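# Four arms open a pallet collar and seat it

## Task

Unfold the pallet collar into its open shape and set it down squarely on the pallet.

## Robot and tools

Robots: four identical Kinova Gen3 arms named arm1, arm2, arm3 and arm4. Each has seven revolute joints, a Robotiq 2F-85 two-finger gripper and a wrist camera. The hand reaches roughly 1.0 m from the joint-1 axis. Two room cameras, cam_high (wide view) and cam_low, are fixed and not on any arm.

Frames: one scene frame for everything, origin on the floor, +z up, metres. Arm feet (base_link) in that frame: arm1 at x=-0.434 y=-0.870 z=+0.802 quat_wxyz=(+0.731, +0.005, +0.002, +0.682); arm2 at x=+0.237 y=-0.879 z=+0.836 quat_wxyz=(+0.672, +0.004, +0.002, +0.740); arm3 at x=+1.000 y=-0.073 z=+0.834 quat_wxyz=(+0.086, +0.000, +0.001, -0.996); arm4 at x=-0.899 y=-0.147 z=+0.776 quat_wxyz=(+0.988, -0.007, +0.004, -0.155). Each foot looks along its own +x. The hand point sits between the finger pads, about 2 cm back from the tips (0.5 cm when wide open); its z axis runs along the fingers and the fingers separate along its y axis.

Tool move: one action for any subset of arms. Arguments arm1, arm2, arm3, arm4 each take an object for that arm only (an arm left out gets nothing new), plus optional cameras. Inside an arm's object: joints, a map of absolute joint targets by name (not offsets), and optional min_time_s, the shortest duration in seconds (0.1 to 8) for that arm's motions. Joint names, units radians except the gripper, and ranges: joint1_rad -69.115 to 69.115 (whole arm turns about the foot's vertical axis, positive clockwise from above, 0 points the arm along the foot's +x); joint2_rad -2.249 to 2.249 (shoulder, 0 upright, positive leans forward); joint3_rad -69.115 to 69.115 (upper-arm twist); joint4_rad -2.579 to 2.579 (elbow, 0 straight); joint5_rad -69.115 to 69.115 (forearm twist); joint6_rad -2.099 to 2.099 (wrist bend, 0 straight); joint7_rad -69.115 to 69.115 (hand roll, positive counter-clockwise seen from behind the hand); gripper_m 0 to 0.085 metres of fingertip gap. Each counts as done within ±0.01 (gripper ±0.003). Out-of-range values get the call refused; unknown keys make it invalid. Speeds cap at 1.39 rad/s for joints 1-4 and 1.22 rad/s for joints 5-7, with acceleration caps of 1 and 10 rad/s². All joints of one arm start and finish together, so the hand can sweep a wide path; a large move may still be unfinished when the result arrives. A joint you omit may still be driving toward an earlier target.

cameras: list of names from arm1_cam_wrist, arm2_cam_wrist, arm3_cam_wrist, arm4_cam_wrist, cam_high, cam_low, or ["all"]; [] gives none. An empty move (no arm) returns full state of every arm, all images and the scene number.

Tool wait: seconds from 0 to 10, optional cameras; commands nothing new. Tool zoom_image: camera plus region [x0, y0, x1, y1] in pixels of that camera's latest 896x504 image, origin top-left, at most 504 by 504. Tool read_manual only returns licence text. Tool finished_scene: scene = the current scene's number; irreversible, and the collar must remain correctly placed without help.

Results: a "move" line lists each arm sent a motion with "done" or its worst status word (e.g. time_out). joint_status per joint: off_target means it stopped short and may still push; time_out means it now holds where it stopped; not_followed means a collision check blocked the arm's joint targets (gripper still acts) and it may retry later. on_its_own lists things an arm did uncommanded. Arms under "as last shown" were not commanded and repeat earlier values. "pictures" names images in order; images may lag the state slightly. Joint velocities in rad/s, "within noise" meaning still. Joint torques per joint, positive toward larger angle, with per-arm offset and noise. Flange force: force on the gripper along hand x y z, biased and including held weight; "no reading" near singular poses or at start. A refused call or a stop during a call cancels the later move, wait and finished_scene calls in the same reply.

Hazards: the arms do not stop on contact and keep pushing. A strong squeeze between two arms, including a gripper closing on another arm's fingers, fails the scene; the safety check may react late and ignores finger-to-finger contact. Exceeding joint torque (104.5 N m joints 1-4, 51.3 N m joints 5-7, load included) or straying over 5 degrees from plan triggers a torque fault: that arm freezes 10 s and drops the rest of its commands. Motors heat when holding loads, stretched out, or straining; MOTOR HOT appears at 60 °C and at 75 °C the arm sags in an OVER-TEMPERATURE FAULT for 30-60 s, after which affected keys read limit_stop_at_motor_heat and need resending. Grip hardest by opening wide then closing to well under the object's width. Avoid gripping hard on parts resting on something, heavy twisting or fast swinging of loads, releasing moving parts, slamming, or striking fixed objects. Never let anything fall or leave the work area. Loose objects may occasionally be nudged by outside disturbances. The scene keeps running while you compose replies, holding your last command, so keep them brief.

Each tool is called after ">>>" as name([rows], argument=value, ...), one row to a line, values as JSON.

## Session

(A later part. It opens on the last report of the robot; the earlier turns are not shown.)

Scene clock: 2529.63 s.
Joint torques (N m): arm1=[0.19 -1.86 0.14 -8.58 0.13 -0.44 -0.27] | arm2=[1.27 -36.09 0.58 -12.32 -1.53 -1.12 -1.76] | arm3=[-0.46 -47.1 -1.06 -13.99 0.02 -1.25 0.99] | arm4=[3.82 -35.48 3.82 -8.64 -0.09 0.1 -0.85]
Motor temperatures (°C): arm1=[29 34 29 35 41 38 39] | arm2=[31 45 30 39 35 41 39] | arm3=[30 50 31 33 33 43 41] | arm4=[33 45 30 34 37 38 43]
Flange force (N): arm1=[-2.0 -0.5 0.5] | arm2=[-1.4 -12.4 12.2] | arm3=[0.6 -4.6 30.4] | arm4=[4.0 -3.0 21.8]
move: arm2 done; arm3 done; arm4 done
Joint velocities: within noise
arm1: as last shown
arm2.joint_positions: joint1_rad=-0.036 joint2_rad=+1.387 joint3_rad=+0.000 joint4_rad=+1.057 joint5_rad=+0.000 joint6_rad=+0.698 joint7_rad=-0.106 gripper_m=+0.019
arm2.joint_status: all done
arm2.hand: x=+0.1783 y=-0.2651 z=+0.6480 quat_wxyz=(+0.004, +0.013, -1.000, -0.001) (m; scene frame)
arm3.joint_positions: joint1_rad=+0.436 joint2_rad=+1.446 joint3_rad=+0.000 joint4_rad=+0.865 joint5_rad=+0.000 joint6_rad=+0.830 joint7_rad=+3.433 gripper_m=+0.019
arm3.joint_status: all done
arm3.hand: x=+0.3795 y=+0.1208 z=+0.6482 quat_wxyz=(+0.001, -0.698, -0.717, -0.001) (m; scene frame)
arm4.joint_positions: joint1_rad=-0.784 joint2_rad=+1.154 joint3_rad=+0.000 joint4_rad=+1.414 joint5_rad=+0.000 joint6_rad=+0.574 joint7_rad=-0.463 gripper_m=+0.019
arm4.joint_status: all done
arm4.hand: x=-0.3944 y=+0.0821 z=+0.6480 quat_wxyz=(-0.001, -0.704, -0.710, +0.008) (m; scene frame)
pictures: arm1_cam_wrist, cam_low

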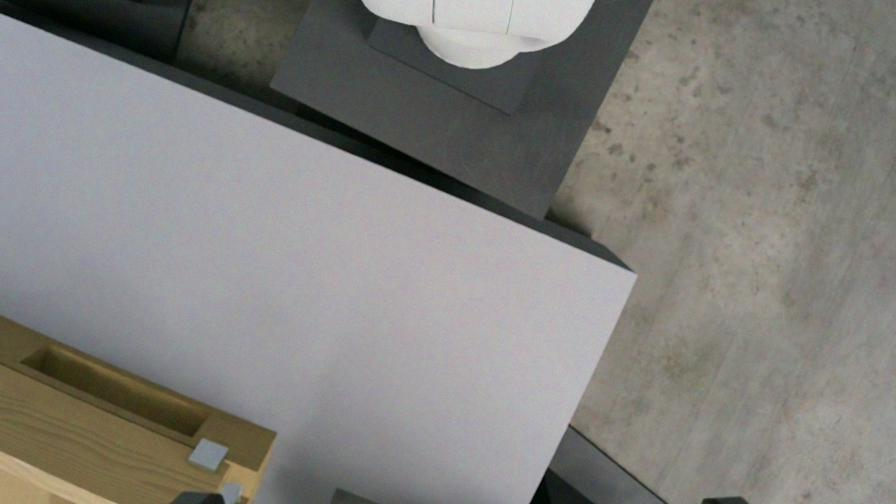

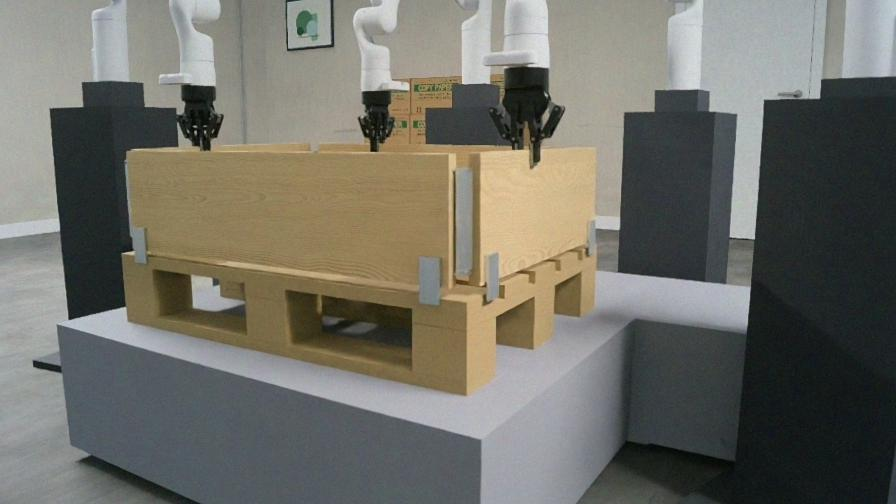

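>>> move(arm2={"joints": {"joint2_rad": 1.4040, "joint4_rad": 1.0449, "joint6_rad": 0.6927}, "min_time_s": 1.5}, arm3={"joints": {"joint2_rad": 1.4629, "joint4_rad": 0.8523, "joint6_rad": 0.8264}, "min_time_s": 1.5}, arm4={"joints": {"joint2_rad": 1.1698, "joint4_rad": 1.4079, "joint6_rad": 0.5639}, "min_time_s": 1.5}, cameras=["cam_low"])

>>> zoom_image(camera="cam_low", region=[400, 210, 520, 330])

Scene clock: 2554.73 s.
Joint torques (N m): arm1=[0.19 -1.84 0.21 -8.62 0.11 -0.45 -0.28] | arm2=[1.22 -35.93 0.53 -12.13 -1.57 -1.07 -1.75] | arm3=[-0.19 -46.83 -0.91 -13.59 0.1 -1.01 0.98] | arm4=[3.63 -35.49 3.71 -8.2 -0.15 0.21 -0.76]
Motor temperatures (°C): arm1=[29 33 29 35 41 38 39] | arm2=[31 44 30 40 35 41 39] | arm3=[30 49 30 33 33 43 41] | arm4=[33 45 30 34 37 38 43]
Flange force (N): arm1=[-1.9 -0.3 0.7] | arm2=[-1.5 -12.2 11.9] | arm3=[0.5 -5.4 30.5] | arm4=[4.2 -2.1 22.1]
move: arm2 done; arm3 done; arm4 done
Joint velocities: within noise
arm1: as last shown
arm2.joint_positions: joint1_rad=-0.036 joint2_rad=+1.404 joint3_rad=+0.000 joint4_rad=+1.045 joint5_rad=+0.000 joint6_rad=+0.693 joint7_rad=-0.106 gripper_m=+0.019
arm2.joint_status: all done
arm2.hand: x=+0.1783 y=-0.2651 z=+0.6399 quat_wxyz=(+0.004, +0.013, -1.000, -0.001) (m; scene frame)
arm3.joint_positions: joint1_rad=+0.436 joint2_rad=+1.463 joint3_rad=+0.000 joint4_rad=+0.852 joint5_rad=+0.000 joint6_rad=+0.826 joint7_rad=+3.433 gripper_m=+0.019
arm3.joint_status: all done
arm3.hand: x=+0.3796 y=+0.1208 z=+0.6402 quat_wxyz=(+0.001, -0.698, -0.717, -0.001) (m; scene frame)
arm4.joint_positions: joint1_rad=-0.784 joint2_rad=+1.170 joint3_rad=+0.000 joint4_rad=+1.408 joint5_rad=+0.000 joint6_rad=+0.564 joint7_rad=-0.463 gripper_m=+0.019
arm4.joint_status: all done
arm4.hand: x=-0.3944 y=+0.0821 z=+0.6400 quat_wxyz=(-0.001, -0.704, -0.710, +0.008) (m; scene frame)
pictures: cam_low

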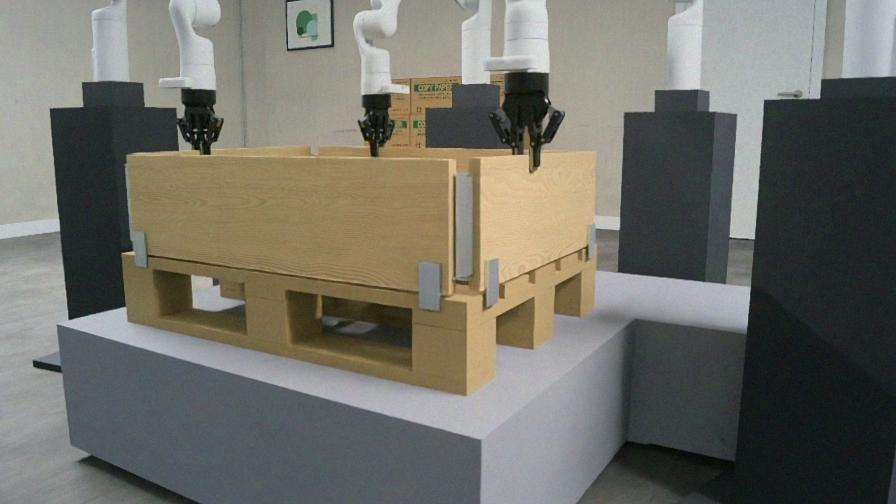

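Scaled by 4.200 from the camera's 896x504 image, which has a finer 1280x720 frame.

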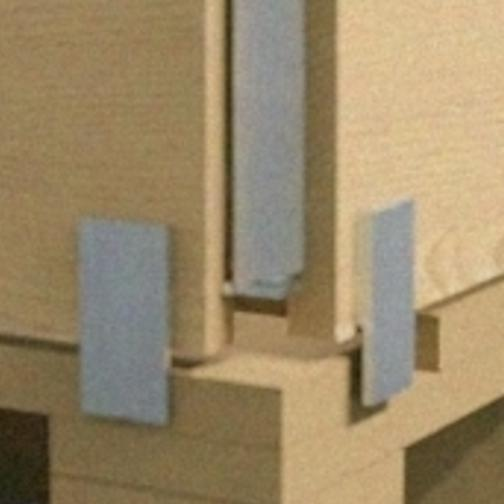

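>>> move(arm2={"joints": {"joint2_rad": 1.4167, "joint4_rad": 1.0357, "joint6_rad": 0.6892}, "min_time_s": 1.5}, arm3={"joints": {"joint2_rad": 1.4758, "joint4_rad": 0.8419, "joint6_rad": 0.8238}, "min_time_s": 1.5}, arm4={"joints": {"joint2_rad": 1.1820, "joint4_rad": 1.4031, "joint6_rad": 0.5565}, "min_time_s": 1.5}, cameras=["cam_low", "arm1_cam_wrist"])

>>> zoom_image(camera="cam_low", region=[400, 210, 520, 330])

>>> zoom_image(camera="cam_low", region=[100, 200, 200, 300])

>>> zoom_image(camera="arm1_cam_wrist", region=[170, 404, 290, 504])

Scene clock: 2569.97 s.
Joint torques (N m): arm1=[0.26 -1.83 0.16 -8.56 0.1 -0.49 -0.23] | arm2=[-0.06 -36.76 -0.24 -12.77 -1.75 -1.32 -1.76] | arm3=[-0.92 -41.03 -2.1 -12.34 -0.6 -1.57 0.81] | arm4=[4.95 -34.95 4.84 -9.72 0.08 -1.26 -0.85]
Motor temperatures (°C): arm1=[29 33 29 35 41 38 39] | arm2=[31 44 30 40 35 41 39] | arm3=[30 49 30 33 33 43 41] | arm4=[33 45 30 34 37 38 43]
Flange force (N): arm1=[-1.9 -0.3 0.3] | arm2=[-3.7 -13.4 12.3] | arm3=[0.8 -2.1 19.9] | arm4=[4.9 -6.0 17.8]
move: arm2 done; arm3 done; arm4 done
Joint velocities: within noise
arm1: as last shown
arm2.joint_positions: joint1_rad=-0.036 joint2_rad=+1.417 joint3_rad=+0.000 joint4_rad=+1.036 joint5_rad=+0.000 joint6_rad=+0.689 joint7_rad=-0.106 gripper_m=+0.019
arm2.joint_status: all done
arm2.hand: x=+0.1782 y=-0.2651 z=+0.6339 quat_wxyz=(+0.004, +0.013, -1.000, -0.001) (m; scene frame)
arm3.joint_positions: joint1_rad=+0.436 joint2_rad=+1.476 joint3_rad=+0.000 joint4_rad=+0.842 joint5_rad=+0.000 joint6_rad=+0.824 joint7_rad=+3.433 gripper_m=+0.019
arm3.joint_status: all done
arm3.hand: x=+0.3795 y=+0.1209 z=+0.6343 quat_wxyz=(+0.001, -0.698, -0.717, -0.001) (m; scene frame)
arm4.joint_positions: joint1_rad=-0.784 joint2_rad=+1.182 joint3_rad=+0.000 joint4_rad=+1.403 joint5_rad=+0.000 joint6_rad=+0.556 joint7_rad=-0.463 gripper_m=+0.019
arm4.joint_status: all done
arm4.hand: x=-0.3945 y=+0.0820 z=+0.6341 quat_wxyz=(-0.001, -0.704, -0.710, +0.008) (m; scene frame)
pictures: arm1_cam_wrist, cam_low

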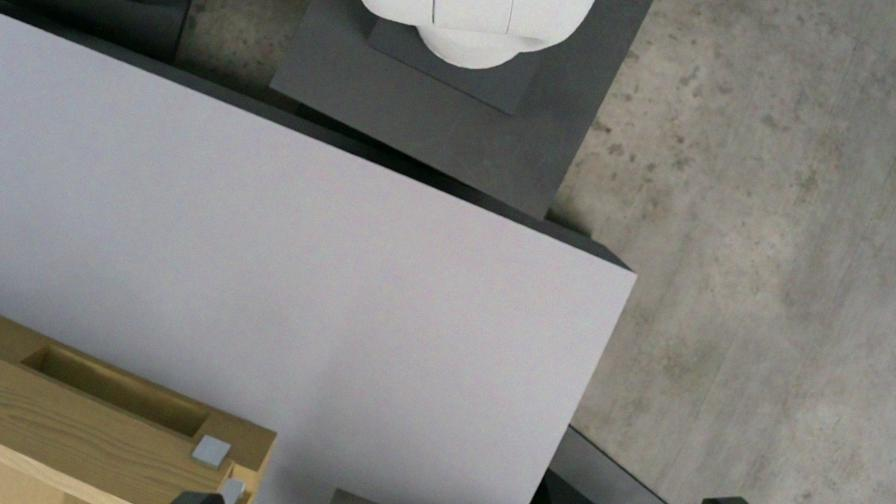

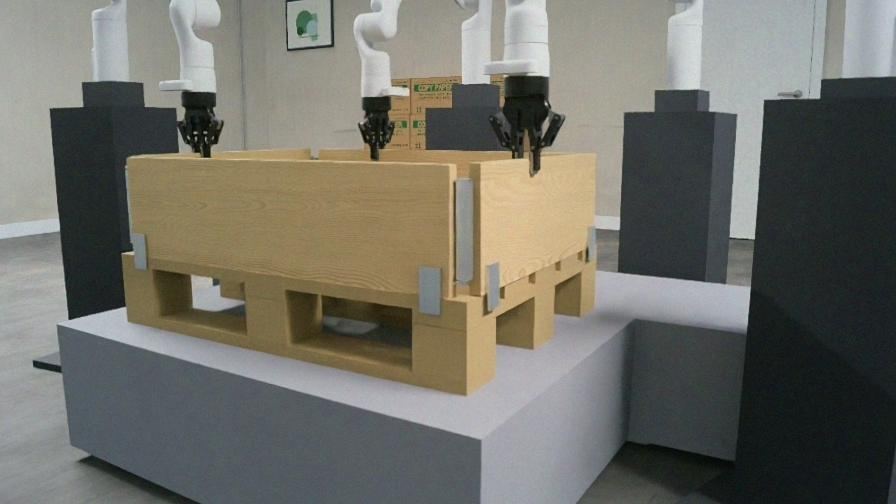

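Scaled by 4.200 from the camera's 896x504 image, which has a finer 1280x720 frame.

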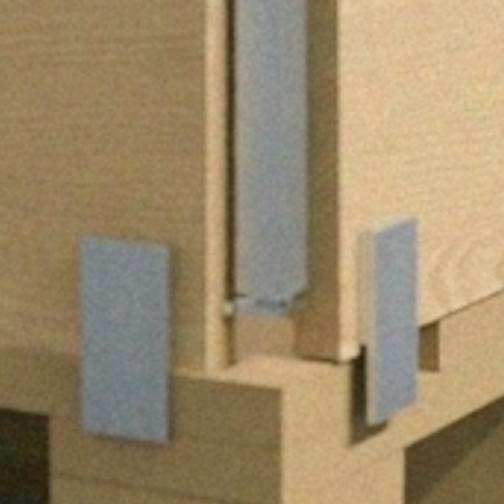

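Scaled by 5.040 from the camera's 896x504 image, which has a finer 1280x720 frame.

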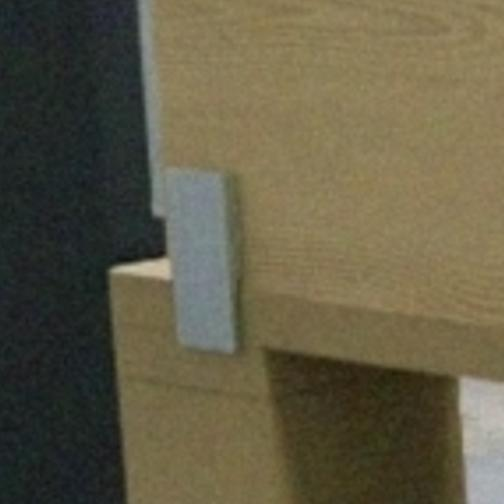

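Scaled by 4.200 from the camera's 896x504 image, which has a finer 1280x720 frame.

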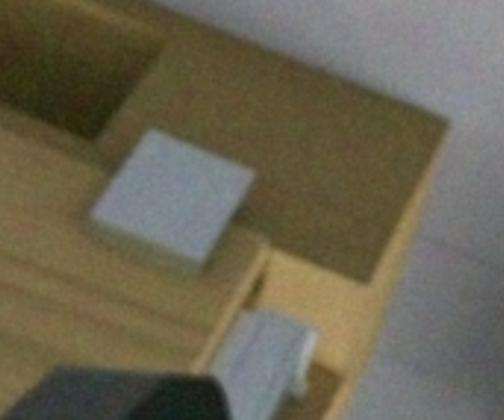

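>>> move(arm2={"joints": {"joint2_rad": 1.4252, "joint4_rad": 1.0293, "joint6_rad": 0.6871}, "min_time_s": 1.5}, arm3={"joints": {"joint2_rad": 1.4824, "joint4_rad": 0.8366, "joint6_rad": 0.8226}, "min_time_s": 1.5}, arm4={"joints": {"joint2_rad": 1.1882, "joint4_rad": 1.4006, "joint6_rad": 0.5528}, "min_time_s": 1.5}, cameras=["cam_low", "arm1_cam_wrist"])

>>> zoom_image(camera="cam_low", region=[400, 210, 520, 330])

>>> zoom_image(camera="cam_low", region=[550, 190, 630, 270])

>>> zoom_image(camera="arm1_cam_wrist", region=[170, 404, 290, 504])

Scene clock: 2590.63 s.
Joint torques (N m): arm1=[0.25 -1.82 0.19 -8.56 0.1 -0.42 -0.23] | arm2=[-1.85 -2.35 -2.14 -15.29 -1.97 -12.66 -1.83] | arm3=[-3.64 -20.94 -4.45 -14.43 -1.3 -9.35 0.79] | arm4=[6.92 -10.5 6.67 -11.9 0.88 -8.3 -0.86]
Motor temperatures (°C): arm1=[29 33 29 35 41 38 39] | arm2=[31 43 30 40 35 41 39] | arm3=[30 48 30 33 33 43 41] | arm4=[33 45 30 34 37 38 43]
Flange force (N): arm1=[-2.0 -0.2 0.5] | arm2=[-8.8 -45.8 -71.8] | arm3=[-4.2 25.5 -30.5] | arm4=[0.2 -25.3 -42.8]
move: arm2 done; arm3 done; arm4 done
Joint velocities: within noise
arm1: as last shown
arm2.joint_positions: joint1_rad=-0.036 joint2_rad=+1.425 joint3_rad=+0.000 joint4_rad=+1.029 joint5_rad=+0.000 joint6_rad=+0.687 joint7_rad=-0.106 gripper_m=+0.019
arm2.joint_status: all done
arm2.hand: x=+0.1782 y=-0.2650 z=+0.6300 quat_wxyz=(+0.004, +0.013, -1.000, -0.001) (m; scene frame)
arm3.joint_positions: joint1_rad=+0.436 joint2_rad=+1.482 joint3_rad=+0.000 joint4_rad=+0.837 joint5_rad=+0.000 joint6_rad=+0.823 joint7_rad=+3.433 gripper_m=+0.019
arm3.joint_status: all done
arm3.hand: x=+0.3796 y=+0.1209 z=+0.6312 quat_wxyz=(+0.001, -0.698, -0.717, -0.001) (m; scene frame)
arm4.joint_positions: joint1_rad=-0.784 joint2_rad=+1.188 joint3_rad=+0.000 joint4_rad=+1.401 joint5_rad=+0.000 joint6_rad=+0.553 joint7_rad=-0.463 gripper_m=+0.019
arm4.joint_status: all done
arm4.hand: x=-0.3945 y=+0.0820 z=+0.6311 quat_wxyz=(-0.001, -0.704, -0.710, +0.008) (m; scene frame)
pictures: arm1_cam_wrist, cam_low

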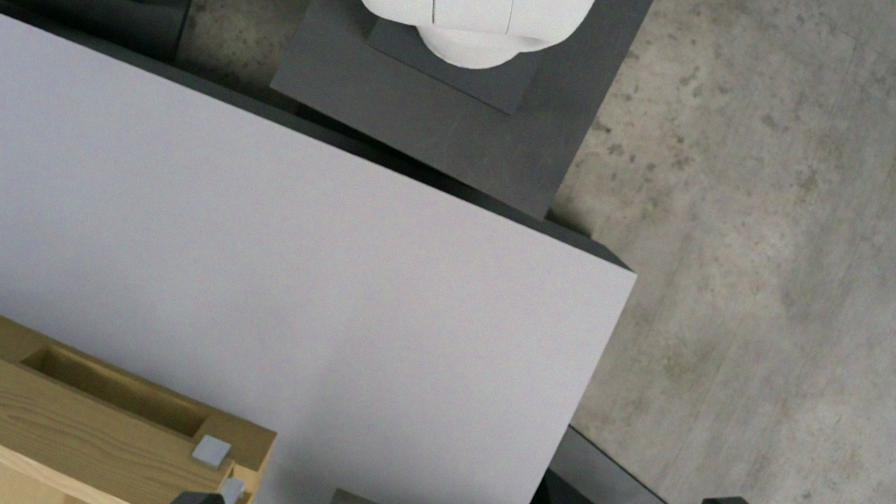

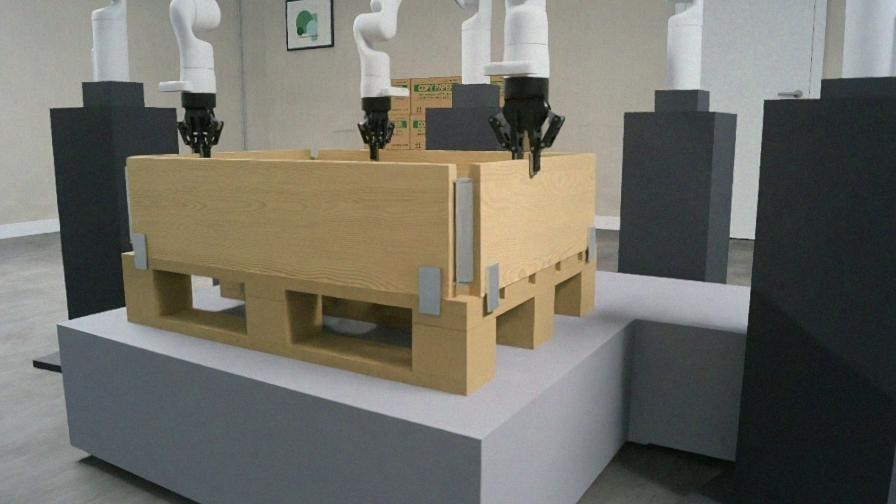

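Scaled by 4.200 from the camera's 896x504 image, which has a finer 1280x720 frame.

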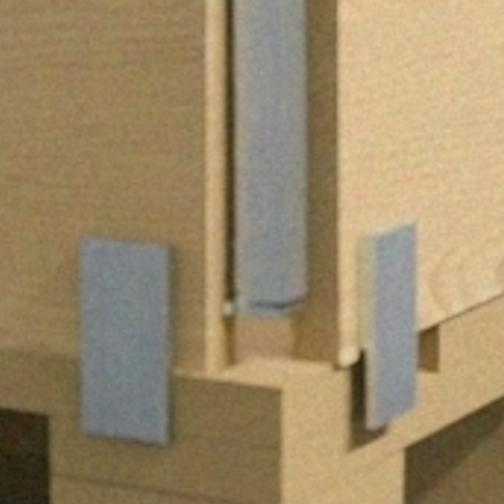

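Scaled by 6.300 from the camera's 896x504 image, which has a finer 1280x720 frame.

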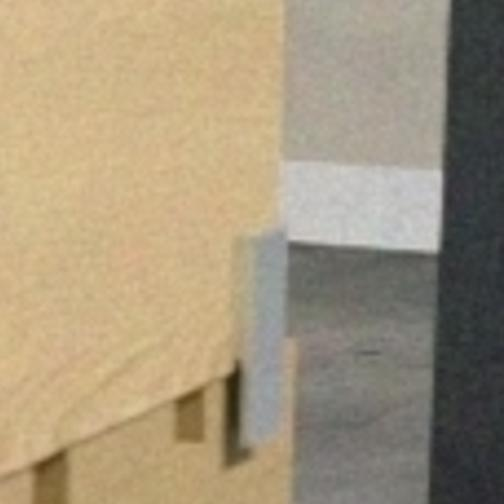

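Scaled by 4.200 from the camera's 896x504 image, which has a finer 1280x720 frame.

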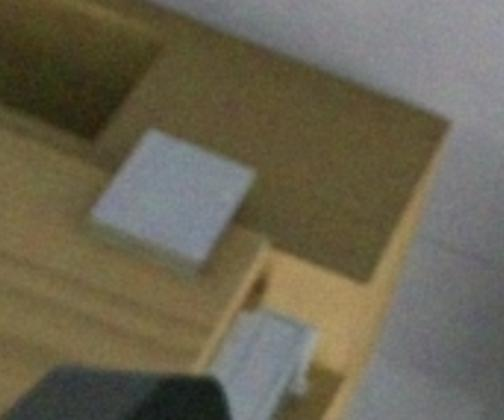

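>>> move(arm2={"joints": {"joint2_rad": 1.4188, "joint4_rad": 1.0341, "joint6_rad": 0.6887}, "min_time_s": 0.8}, arm3={"joints": {"joint2_rad": 1.4780, "joint4_rad": 0.8402, "joint6_rad": 0.8234}, "min_time_s": 0.8}, arm4={"joints": {"joint2_rad": 1.1843, "joint4_rad": 1.4022, "joint6_rad": 0.5551}, "min_time_s": 0.8})

Scene clock: 2604.40 s.
Joint torques (N m): arm1=[0.16 -1.86 0.18 -8.66 0.1 -0.44 -0.23] | arm2=[-0.37 -33.38 -0.5 -11.93 -1.77 -1.65 -1.82] | arm3=[-0.46 -42.26 -1.71 -12.54 -0.43 -1.41 0.89] | arm4=[4.13 -35.25 3.97 -9.38 -0.12 -1.02 -0.81]
Motor temperatures (°C): arm1=[29 33 29 35 41 38 39] | arm2=[30 42 30 40 35 42 39] | arm3=[30 46 31 33 33 43 41] | arm4=[33 45 30 34 37 39 43]
Flange force (N): arm1=[-1.9 -0.2 0.9] | arm2=[-4.3 -13.6 6.1] | arm3=[0.3 -3.1 22.3] | arm4=[4.1 -4.5 19.0]
move: arm2 done; arm3 done; arm4 done
Joint velocities: within noise
arm1: as last shown
arm2.joint_positions: joint1_rad=-0.036 joint2_rad=+1.419 joint3_rad=+0.000 joint4_rad=+1.034 joint5_rad=+0.000 joint6_rad=+0.689 joint7_rad=-0.106 gripper_m=+0.019
arm2.joint_status: all done
arm2.hand: x=+0.1782 y=-0.2651 z=+0.6329 quat_wxyz=(+0.004, +0.013, -1.000, -0.001) (m; scene frame)
arm3.joint_positions: joint1_rad=+0.436 joint2_rad=+1.478 joint3_rad=+0.000 joint4_rad=+0.840 joint5_rad=+0.000 joint6_rad=+0.823 joint7_rad=+3.433 gripper_m=+0.019
arm3.joint_status: all done
arm3.hand: x=+0.3796 y=+0.1208 z=+0.6332 quat_wxyz=(+0.000, -0.698, -0.717, -0.001) (m; scene frame)
arm4.joint_positions: joint1_rad=-0.784 joint2_rad=+1.184 joint3_rad=+0.000 joint4_rad=+1.402 joint5_rad=+0.000 joint6_rad=+0.555 joint7_rad=-0.463 gripper_m=+0.019
arm4.joint_status: all done
arm4.hand: x=-0.3945 y=+0.0819 z=+0.6329 quat_wxyz=(-0.001, -0.704, -0.710, +0.008) (m; scene frame)
pictures: none

>>> move(arm2={"joints": {"joint2_rad": 1.4197, "joint4_rad": 1.0335, "joint6_rad": 0.6884}, "min_time_s": 0.6}, arm3={"joints": {"joint2_rad": 1.4804, "joint4_rad": 0.8382, "joint6_rad": 0.8230}, "min_time_s": 0.6}, arm4={"joints": {"joint2_rad": 1.1857, "joint4_rad": 1.4016, "joint6_rad": 0.5543}, "min_time_s": 0.6})

Scene clock: 2621.57 s.
Joint torques (N m): arm1=[0.12 -1.83 0.17 -8.6 0.08 -0.45 -0.26] | arm2=[-0.61 -30.05 -0.77 -12.11 -1.83 -2.72 -1.84] | arm3=[-2.76 -33.59 -3.62 -13.2 -1.12 -4.59 0.79] | arm4=[5.12 -28.64 5.06 -10.21 0.26 -3.06 -0.83]
Motor temperatures (°C): arm1=[29 33 29 35 41 38 39] | arm2=[30 43 30 40 35 41 39] | arm3=[30 46 31 33 33 43 41] | arm4=[33 45 30 34 37 38 43]
Flange force (N): arm1=[-1.9 -0.4 0.6] | arm2=[-4.9 -16.4 -1.9] | arm3=[0.2 8.5 1.0] | arm4=[3.2 -10.6 2.2]
move: arm2 done; arm3 done; arm4 done
Joint velocities: within noise
arm1.joint_positions: joint1_rad=-0.367 joint2_rad=-0.377 joint3_rad=-0.057 joint4_rad=+1.429 joint5_rad=-0.042 joint6_rad=+1.959 joint7_rad=+1.590 gripper_m=+0.085
arm1.joint_status: not commanded
arm1.hand: x=-0.4765 y=-0.7218 z=+1.3267 quat_wxyz=(-0.030, +0.829, -0.555, -0.063) (m; scene frame)
arm2.joint_positions: joint1_rad=-0.036 joint2_rad=+1.420 joint3_rad=+0.000 joint4_rad=+1.033 joint5_rad=+0.000 joint6_rad=+0.688 joint7_rad=-0.106 gripper_m=+0.019
arm2.joint_status: all done
arm2.hand: x=+0.1782 y=-0.2650 z=+0.6326 quat_wxyz=(+0.004, +0.013, -1.000, -0.001) (m; scene frame)
arm3.joint_positions: joint1_rad=+0.436 joint2_rad=+1.480 joint3_rad=+0.000 joint4_rad=+0.838 joint5_rad=+0.000 joint6_rad=+0.823 joint7_rad=+3.433 gripper_m=+0.019
arm3.joint_status: all done
arm3.hand: x=+0.3796 y=+0.1209 z=+0.6321 quat_wxyz=(+0.001, -0.698, -0.717, -0.001) (m; scene frame)
arm4.joint_positions: joint1_rad=-0.784 joint2_rad=+1.186 joint3_rad=+0.000 joint4_rad=+1.402 joint5_rad=+0.000 joint6_rad=+0.554 joint7_rad=-0.463 gripper_m=+0.019
arm4.joint_status: all done
arm4.hand: x=-0.3945 y=+0.0820 z=+0.6323 quat_wxyz=(-0.001, -0.704, -0.710, +0.008) (m; scene frame)
pictures: none

>>> move(cameras=["cam_high", "arm2_cam_wrist", "arm3_cam_wrist", "arm4_cam_wrist", "cam_low"])

>>> zoom_image(camera="cam_high", region=[340, 160, 560, 370])

>>> zoom_image(camera="cam_low", region=[100, 200, 200, 300])

Scene clock: 2630.60 s.
Joint torques (N m): arm1=[0.22 -1.86 0.18 -8.61 0.07 -0.43 -0.22] | arm2=[-0.59 -29.95 -0.74 -12.11 -1.84 -2.76 -1.83] | arm3=[-2.74 -33.43 -3.65 -13.14 -1.14 -4.58 0.81] | arm4=[5.2 -28.6 5.02 -10.21 0.26 -3.03 -0.87]
Motor temperatures (°C): arm1=[29 33 29 35 41 38 39] | arm2=[30 43 30 40 35 41 39] | arm3=[30 46 31 33 33 43 41] | arm4=[33 45 30 34 37 38 43]
Flange force (N): arm1=[-2.0 -0.2 0.7] | arm2=[-4.8 -16.5 -2.1] | arm3=[0.1 8.6 0.8] | arm4=[3.3 -10.8 2.2]
Joint velocities: within noise
arm1.joint_positions: joint1_rad=-0.367 joint2_rad=-0.377 joint3_rad=-0.057 joint4_rad=+1.429 joint5_rad=-0.042 joint6_rad=+1.959 joint7_rad=+1.590 gripper_m=+0.085
arm1.joint_status: not commanded
arm1.hand: x=-0.4765 y=-0.7218 z=+1.3267 quat_wxyz=(-0.030, +0.829, -0.555, -0.063) (m; scene frame)
arm2.joint_positions: joint1_rad=-0.036 joint2_rad=+1.420 joint3_rad=+0.000 joint4_rad=+1.033 joint5_rad=+0.000 joint6_rad=+0.688 joint7_rad=-0.106 gripper_m=+0.019
arm2.joint_status: all done
arm2.hand: x=+0.1782 y=-0.2651 z=+0.6325 quat_wxyz=(+0.004, +0.013, -1.000, -0.001) (m; scene frame)
arm3.joint_positions: joint1_rad=+0.436 joint2_rad=+1.480 joint3_rad=+0.000 joint4_rad=+0.838 joint5_rad=+0.000 joint6_rad=+0.823 joint7_rad=+3.433 gripper_m=+0.019
arm3.joint_status: all done
arm3.hand: x=+0.3796 y=+0.1208 z=+0.6321 quat_wxyz=(+0.001, -0.698, -0.717, -0.001) (m; scene frame)
arm4.joint_positions: joint1_rad=-0.784 joint2_rad=+1.186 joint3_rad=+0.000 joint4_rad=+1.402 joint5_rad=+0.000 joint6_rad=+0.554 joint7_rad=-0.463 gripper_m=+0.019
arm4.joint_status: all done
arm4.hand: x=-0.3945 y=+0.0820 z=+0.6323 quat_wxyz=(-0.001, -0.704, -0.710, +0.008) (m; scene frame)
pictures: arm2_cam_wrist, arm3_cam_wrist, arm4_cam_wrist, cam_high, cam_low

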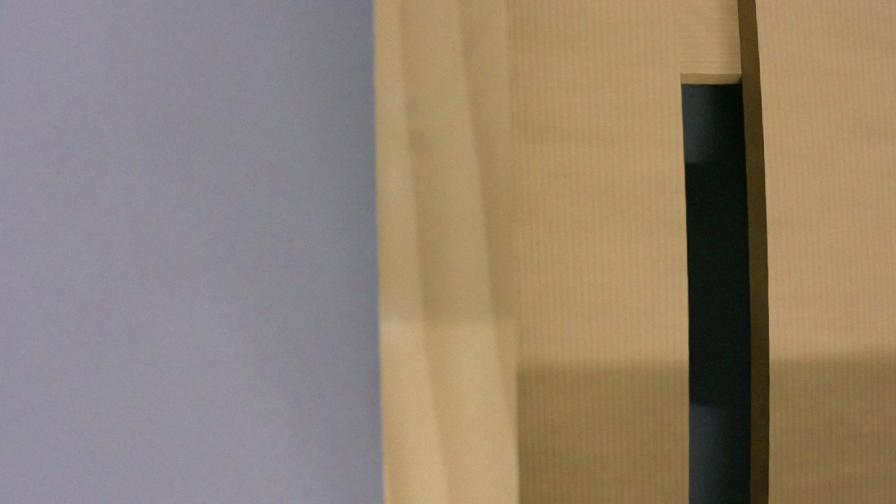

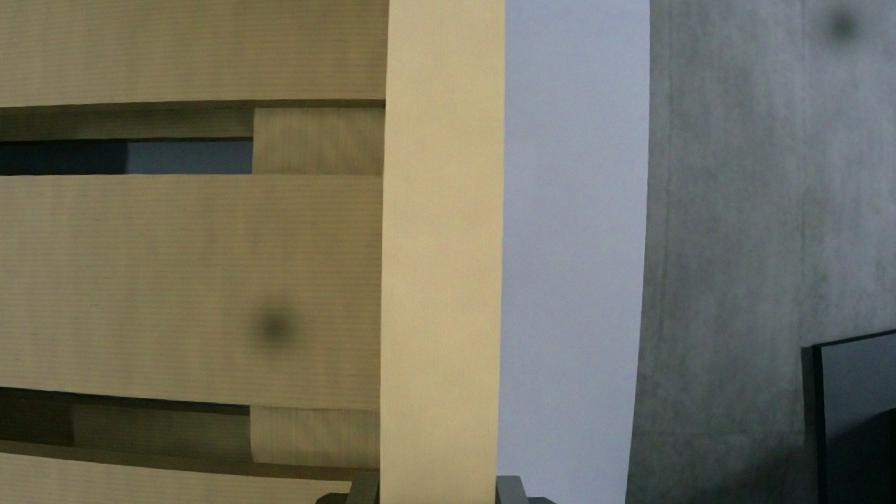

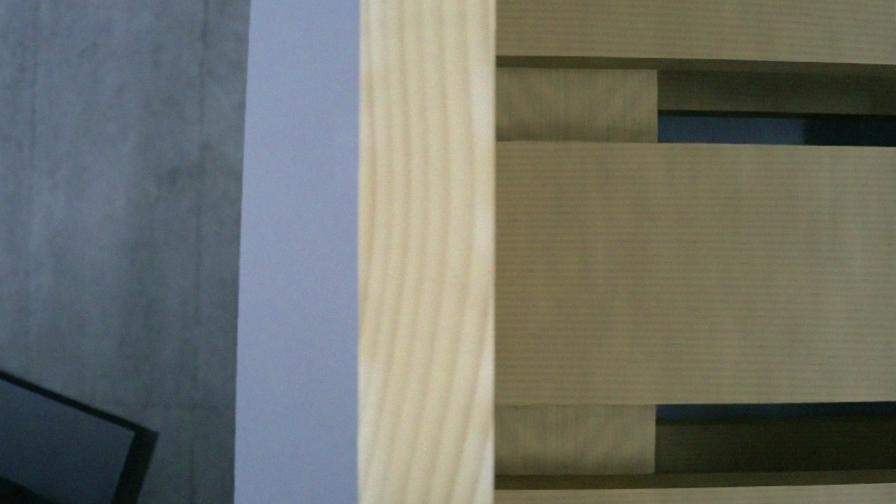

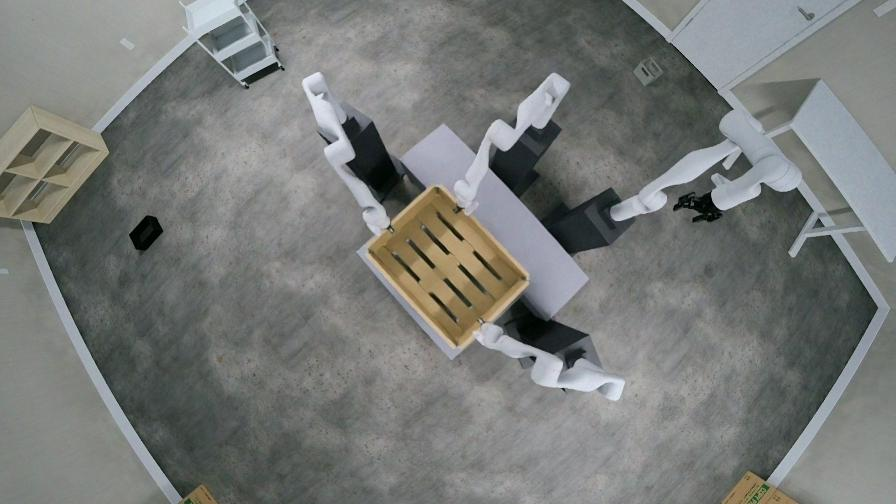

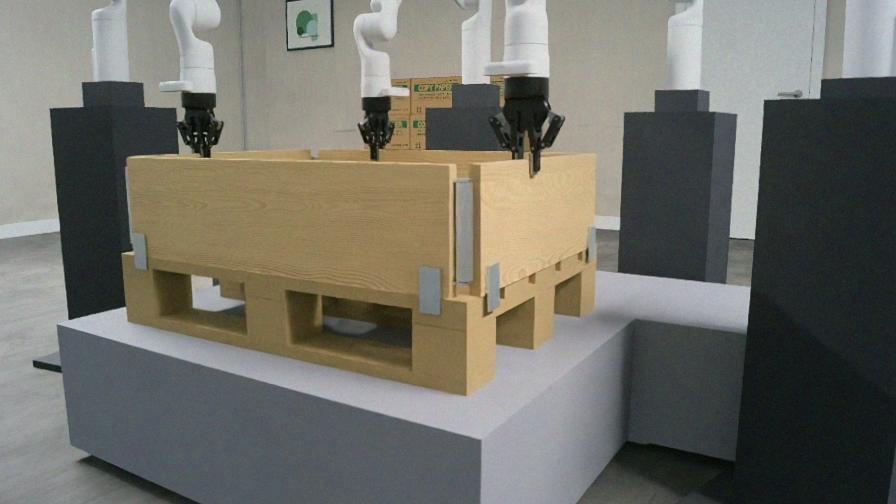

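Scaled by 2.291 from the camera's 896x504 image, which has a finer 1280x720 frame.

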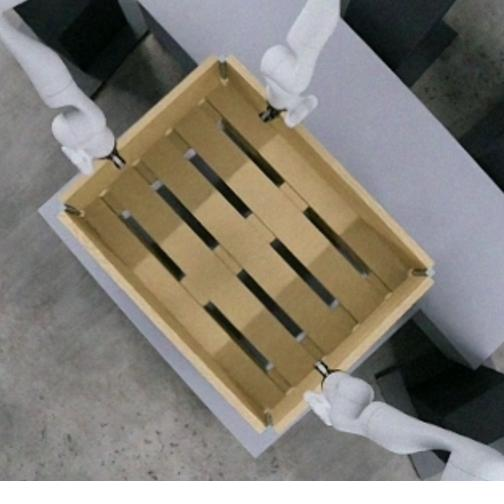

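Scaled by 5.040 from the camera's 896x504 image, which has a finer 1280x720 frame.

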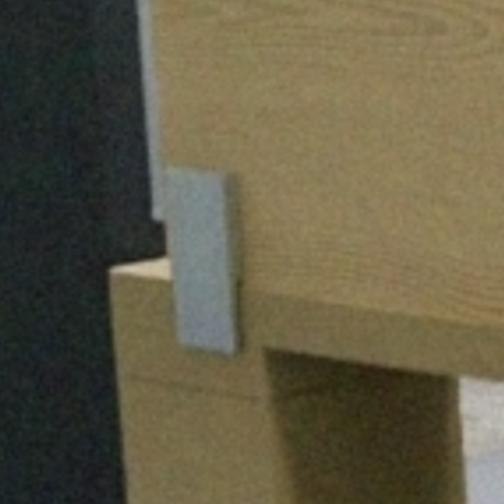

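>>> move(arm2={"joints": {"gripper_m": 0.05}}, arm3={"joints": {"gripper_m": 0.05}}, arm4={"joints": {"gripper_m": 0.05}}, cameras=["cam_low", "arm2_cam_wrist", "arm3_cam_wrist", "arm4_cam_wrist"])

Scene clock: 2650.07 s.
Joint torques (N m): arm1=[0.17 -1.89 0.13 -8.58 0.1 -0.4 -0.27] | arm2=[-0.47 -26.11 0.43 -7.78 -0.09 -0.15 -0.21] | arm3=[1.04 -28.23 -0.42 -5.85 0.09 0.38 0.47] | arm4=[0.64 -23.59 1 -3.98 -0.06 0.08 -0.18]
Motor temperatures (°C): arm1=[29 33 29 35 41 38 39] | arm2=[30 42 30 40 35 41 39] | arm3=[30 45 31 33 33 43 41] | arm4=[33 45 30 33 37 38 43]
Flange force (N): arm1=[-2.1 -0.5 0.6] | arm2=[-1.5 -9.6 -2.0] | arm3=[-0.1 -7.0 4.4] | arm4=[1.4 2.3 0.9]
move: arm2 done; arm3 done; arm4 done
Joint velocities: within noise
arm1: as last shown
arm2.joint_positions: joint1_rad=-0.036 joint2_rad=+1.420 joint3_rad=+0.000 joint4_rad=+1.033 joint5_rad=+0.000 joint6_rad=+0.688 joint7_rad=-0.106 gripper_m=+0.050
arm2.joint_status: all done
arm2.hand: x=+0.1782 y=-0.2651 z=+0.6325 quat_wxyz=(+0.004, +0.013, -1.000, -0.001) (m; scene frame)
arm3.joint_positions: joint1_rad=+0.436 joint2_rad=+1.480 joint3_rad=+0.000 joint4_rad=+0.838 joint5_rad=+0.000 joint6_rad=+0.823 joint7_rad=+3.433 gripper_m=+0.050
arm3.joint_status: all done
arm3.hand: x=+0.3796 y=+0.1208 z=+0.6321 quat_wxyz=(+0.000, -0.698, -0.717, -0.001) (m; scene frame)
arm4.joint_positions: joint1_rad=-0.784 joint2_rad=+1.186 joint3_rad=+0.000 joint4_rad=+1.402 joint5_rad=+0.000 joint6_rad=+0.554 joint7_rad=-0.463 gripper_m=+0.050
arm4.joint_status: all done
arm4.hand: x=-0.3945 y=+0.0820 z=+0.6323 quat_wxyz=(-0.001, -0.704, -0.710, +0.008) (m; scene frame)
pictures: arm2_cam_wrist, arm3_cam_wrist, arm4_cam_wrist, cam_low

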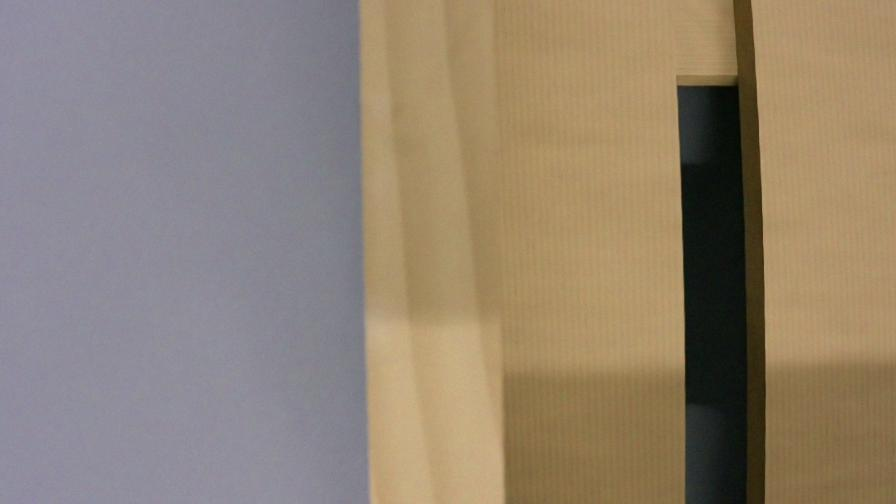

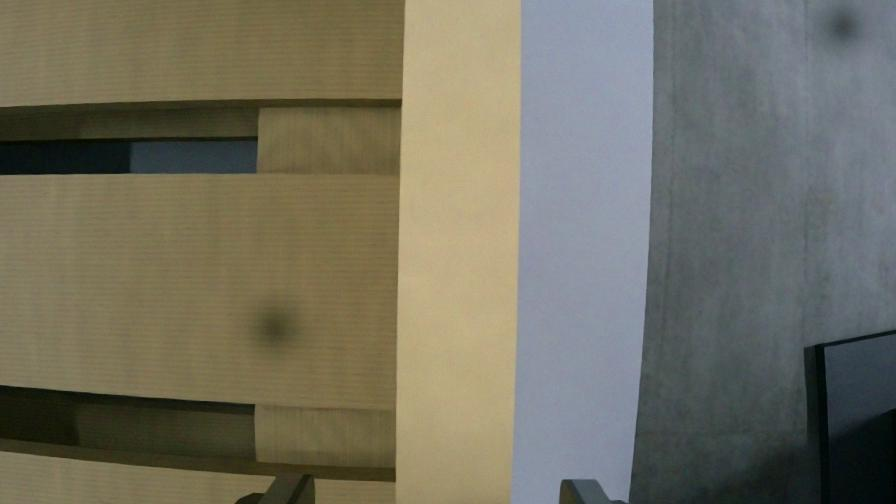

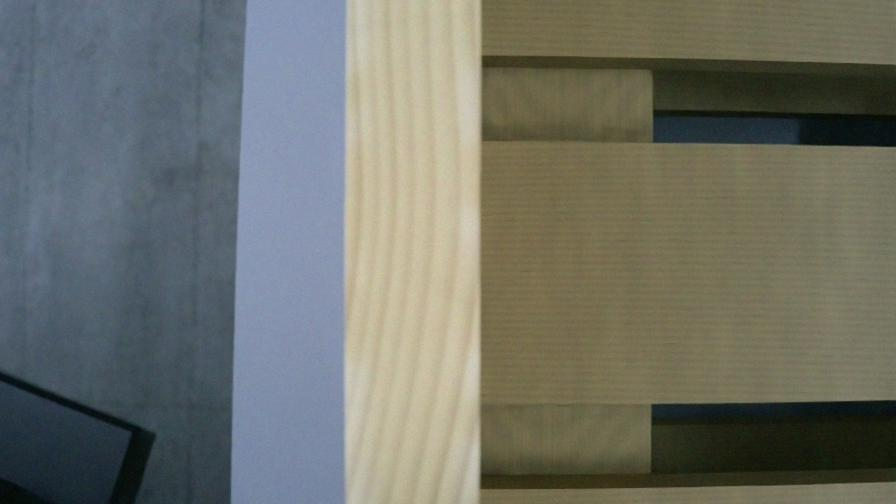

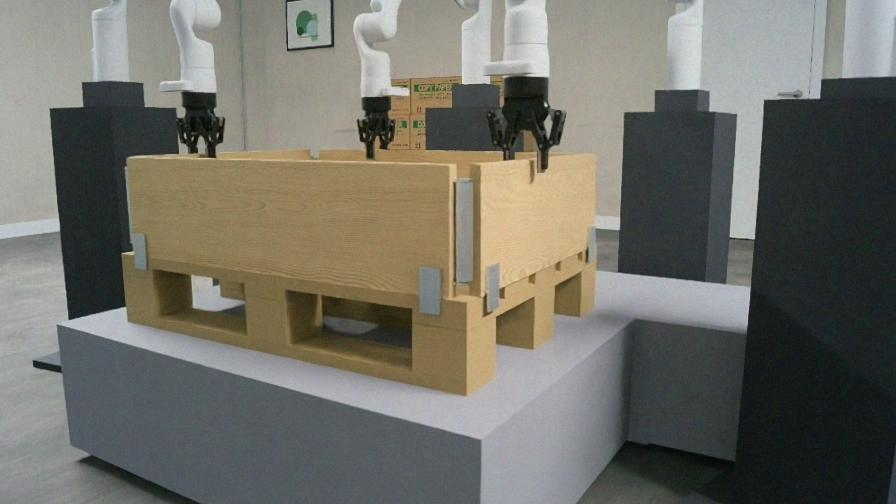

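>>> move(arm2={"joints": {"joint2_rad": 1.3871, "joint4_rad": 1.0566, "joint6_rad": 0.6979}, "min_time_s": 1.5}, arm3={"joints": {"joint2_rad": 1.4459, "joint4_rad": 0.8654, "joint6_rad": 0.8303}, "min_time_s": 1.5}, arm4={"joints": {"joint2_rad": 1.1536, "joint4_rad": 1.4139, "joint6_rad": 0.5741}, "min_time_s": 1.5}, cameras=["cam_low"])

>>> move(arm2={"joints": {"joint2_rad": 1.2193, "joint4_rad": 1.1442, "joint6_rad": 0.7781}, "min_time_s": 2.5}, arm3={"joints": {"joint2_rad": 1.2827, "joint4_rad": 0.9596, "joint6_rad": 0.8993}, "min_time_s": 2.5}, arm4={"joints": {"joint2_rad": 0.9906, "joint4_rad": 1.447, "joint6_rad": 0.704}, "min_time_s": 2.5}, cameras=["cam_low", "cam_high", "arm1_cam_wrist"])

Scene clock: 2673.70 s.
Joint torques (N m): arm1=[0.18 -1.83 0.22 -8.63 0.09 -0.43 -0.21] | arm2=[-0.51 -26.1 0.44 -7.81 -0.11 -0.13 -0.17] | arm3=[1.03 -28.16 -0.44 -5.92 0.1 0.41 0.44] | arm4=[0.58 -23.6 0.96 -4.1 -0.09 0.07 -0.18]
Motor temperatures (°C): arm1=[29 33 29 35 41 38 39] | arm2=[30 42 30 39 35 41 39] | arm3=[30 45 31 33 33 43 41] | arm4=[33 45 30 33 37 38 43]
Flange force (N): arm1=[-1.9 0.0 0.8] | arm2=[-1.5 -9.3 -1.6] | arm3=[-0.3 -6.5 4.1] | arm4=[1.4 2.6 1.0]
move: arm2 done; arm3 done; arm4 done
Joint velocities: within noise
arm1: as last shown
arm2.joint_positions: joint1_rad=-0.036 joint2_rad=+1.387 joint3_rad=+0.000 joint4_rad=+1.057 joint5_rad=+0.000 joint6_rad=+0.698 joint7_rad=-0.106 gripper_m=+0.050
arm2.joint_status: all done
arm2.hand: x=+0.1783 y=-0.2651 z=+0.6480 quat_wxyz=(+0.004, +0.013, -1.000, -0.001) (m; scene frame)
arm3.joint_positions: joint1_rad=+0.436 joint2_rad=+1.446 joint3_rad=+0.000 joint4_rad=+0.865 joint5_rad=+0.000 joint6_rad=+0.830 joint7_rad=+3.433 gripper_m=+0.050
arm3.joint_status: all done
arm3.hand: x=+0.3795 y=+0.1208 z=+0.6482 quat_wxyz=(+0.001, -0.698, -0.717, -0.001) (m; scene frame)
arm4.joint_positions: joint1_rad=-0.784 joint2_rad=+1.154 joint3_rad=+0.000 joint4_rad=+1.414 joint5_rad=+0.000 joint6_rad=+0.574 joint7_rad=-0.463 gripper_m=+0.050
arm4.joint_status: all done
arm4.hand: x=-0.3944 y=+0.0821 z=+0.6480 quat_wxyz=(-0.001, -0.704, -0.710, +0.008) (m; scene frame)
pictures: cam_low

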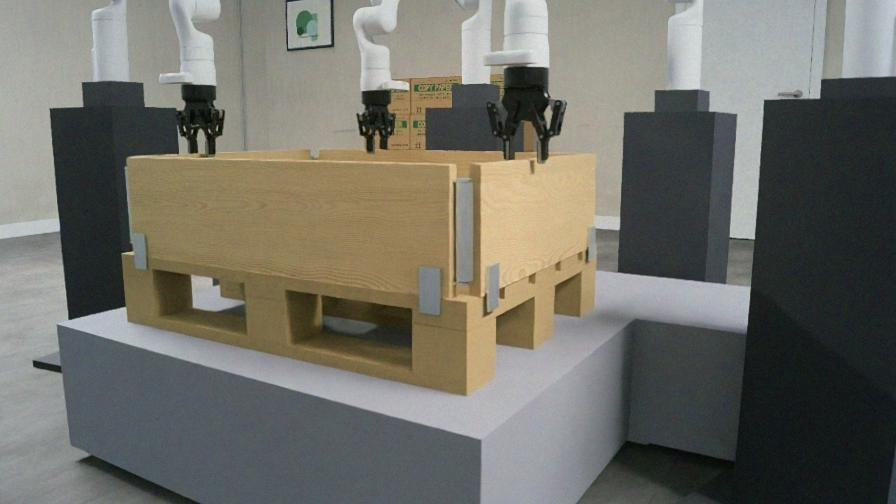

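Scene clock: 2676.50 s.
Joint torques (N m): arm1=[0.24 -1.84 0.19 -8.63 0.09 -0.43 -0.24] | arm2=[-0.5 -25.81 0.43 -8.36 -0.12 -0.15 -0.18] | arm3=[1.04 -27.92 -0.41 -6.27 0.08 0.4 0.45] | arm4=[0.67 -22.93 1.01 -5.05 -0.1 0.14 -0.14]
Motor temperatures (°C): arm1=[29 33 29 35 41 38 39] | arm2=[30 42 30 39 35 41 39] | arm3=[30 45 31 33 33 43 41] | arm4=[33 45 30 33 37 38 43]
Flange force (N): arm1=[-1.9 -0.2 0.8] | arm2=[-1.5 -8.7 -0.1] | arm3=[-0.2 -6.7 3.4] | arm4=[1.5 2.3 0.6]
move: arm2 done; arm3 done; arm4 done
Joint velocities: within noise
arm1: as last shown
arm2.joint_positions: joint1_rad=-0.036 joint2_rad=+1.219 joint3_rad=+0.000 joint4_rad=+1.144 joint5_rad=+0.000 joint6_rad=+0.778 joint7_rad=-0.106 gripper_m=+0.050
arm2.joint_status: all done
arm2.hand: x=+0.1790 y=-0.2653 z=+0.7329 quat_wxyz=(+0.004, +0.013, -1.000, -0.001) (m; scene frame)
arm3.joint_positions: joint1_rad=+0.436 joint2_rad=+1.283 joint3_rad=+0.000 joint4_rad=+0.960 joint5_rad=+0.000 joint6_rad=+0.899 joint7_rad=+3.433 gripper_m=+0.050
arm3.joint_status: all done
arm3.hand: x=+0.3795 y=+0.1206 z=+0.7319 quat_wxyz=(+0.001, -0.698, -0.717, -0.001) (m; scene frame)
arm4.joint_positions: joint1_rad=-0.784 joint2_rad=+0.991 joint3_rad=+0.000 joint4_rad=+1.447 joint5_rad=+0.000 joint6_rad=+0.704 joint7_rad=-0.463 gripper_m=+0.050
arm4.joint_status: all done
arm4.hand: x=-0.3935 y=+0.0832 z=+0.7325 quat_wxyz=(-0.001, -0.704, -0.710, +0.008) (m; scene frame)
pictures: arm1_cam_wrist, cam_high, cam_low

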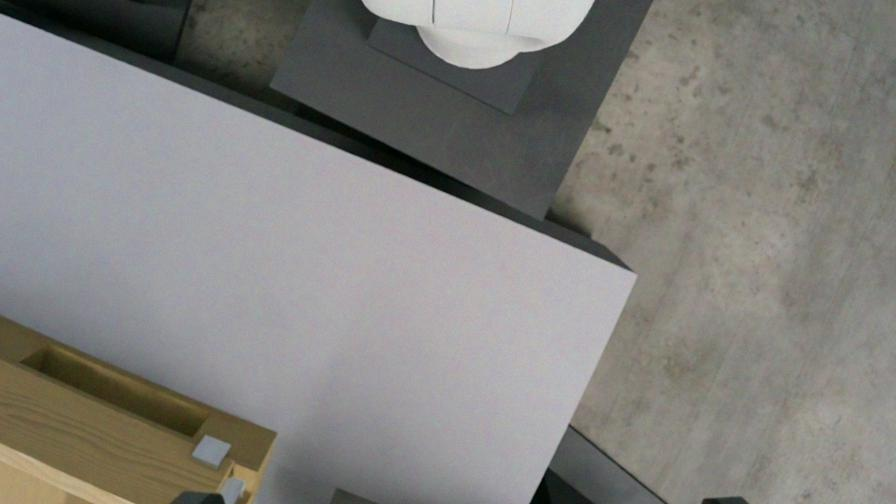

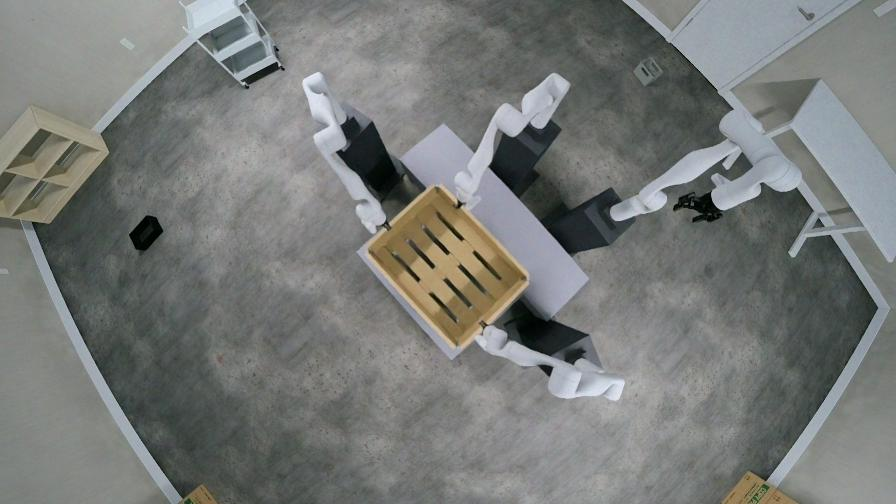

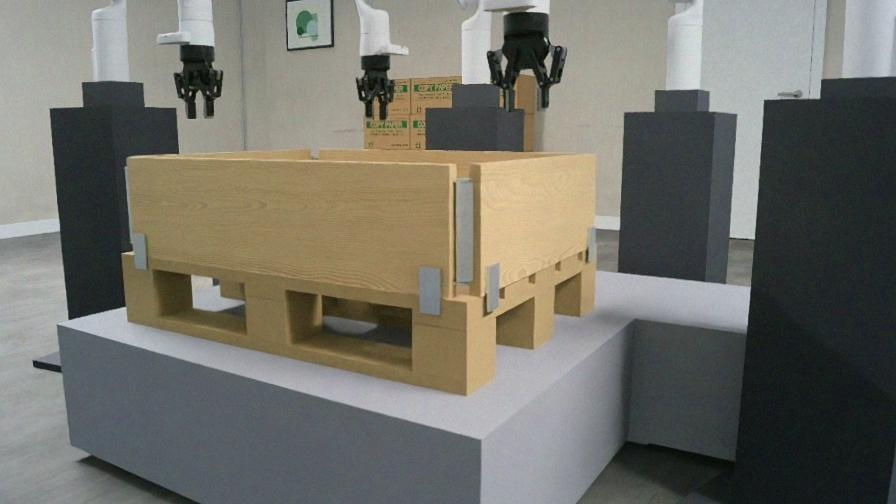

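>>> zoom_image(camera="cam_low", region=[400, 140, 620, 340])

>>> zoom_image(camera="cam_high", region=[340, 170, 550, 370])

>>> zoom_image(camera="cam_low", region=[100, 140, 300, 320])

Scaled by 2.291 from the camera's 896x504 image, which has a finer 1280x720 frame.

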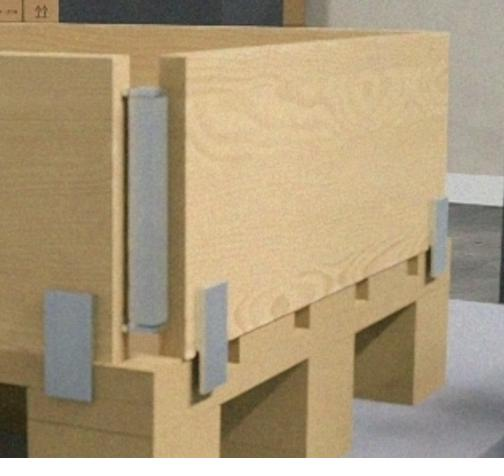

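Scaled by 2.400 from the camera's 896x504 image, which has a finer 1280x720 frame.

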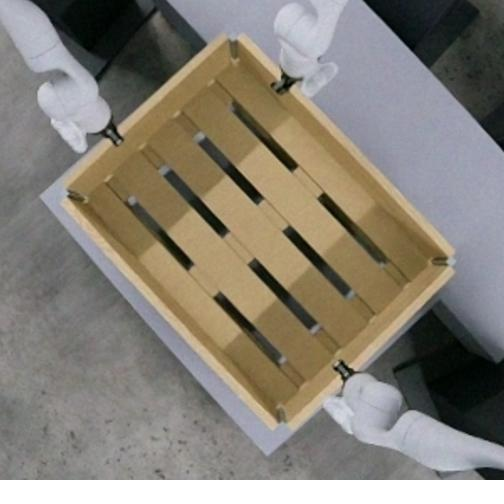

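Scaled by 2.520 from the camera's 896x504 image, which has a finer 1280x720 frame.

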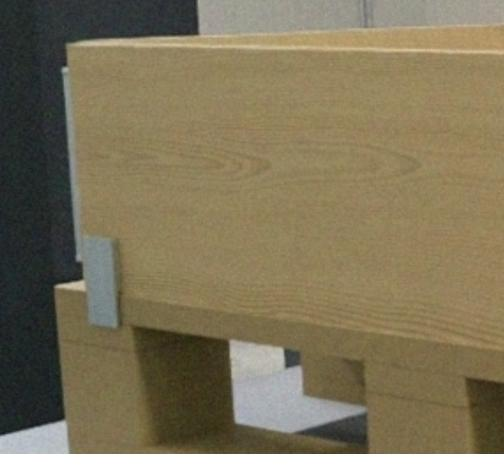

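>>> finished_scene(scene=2)

The scene is finished: the task was done.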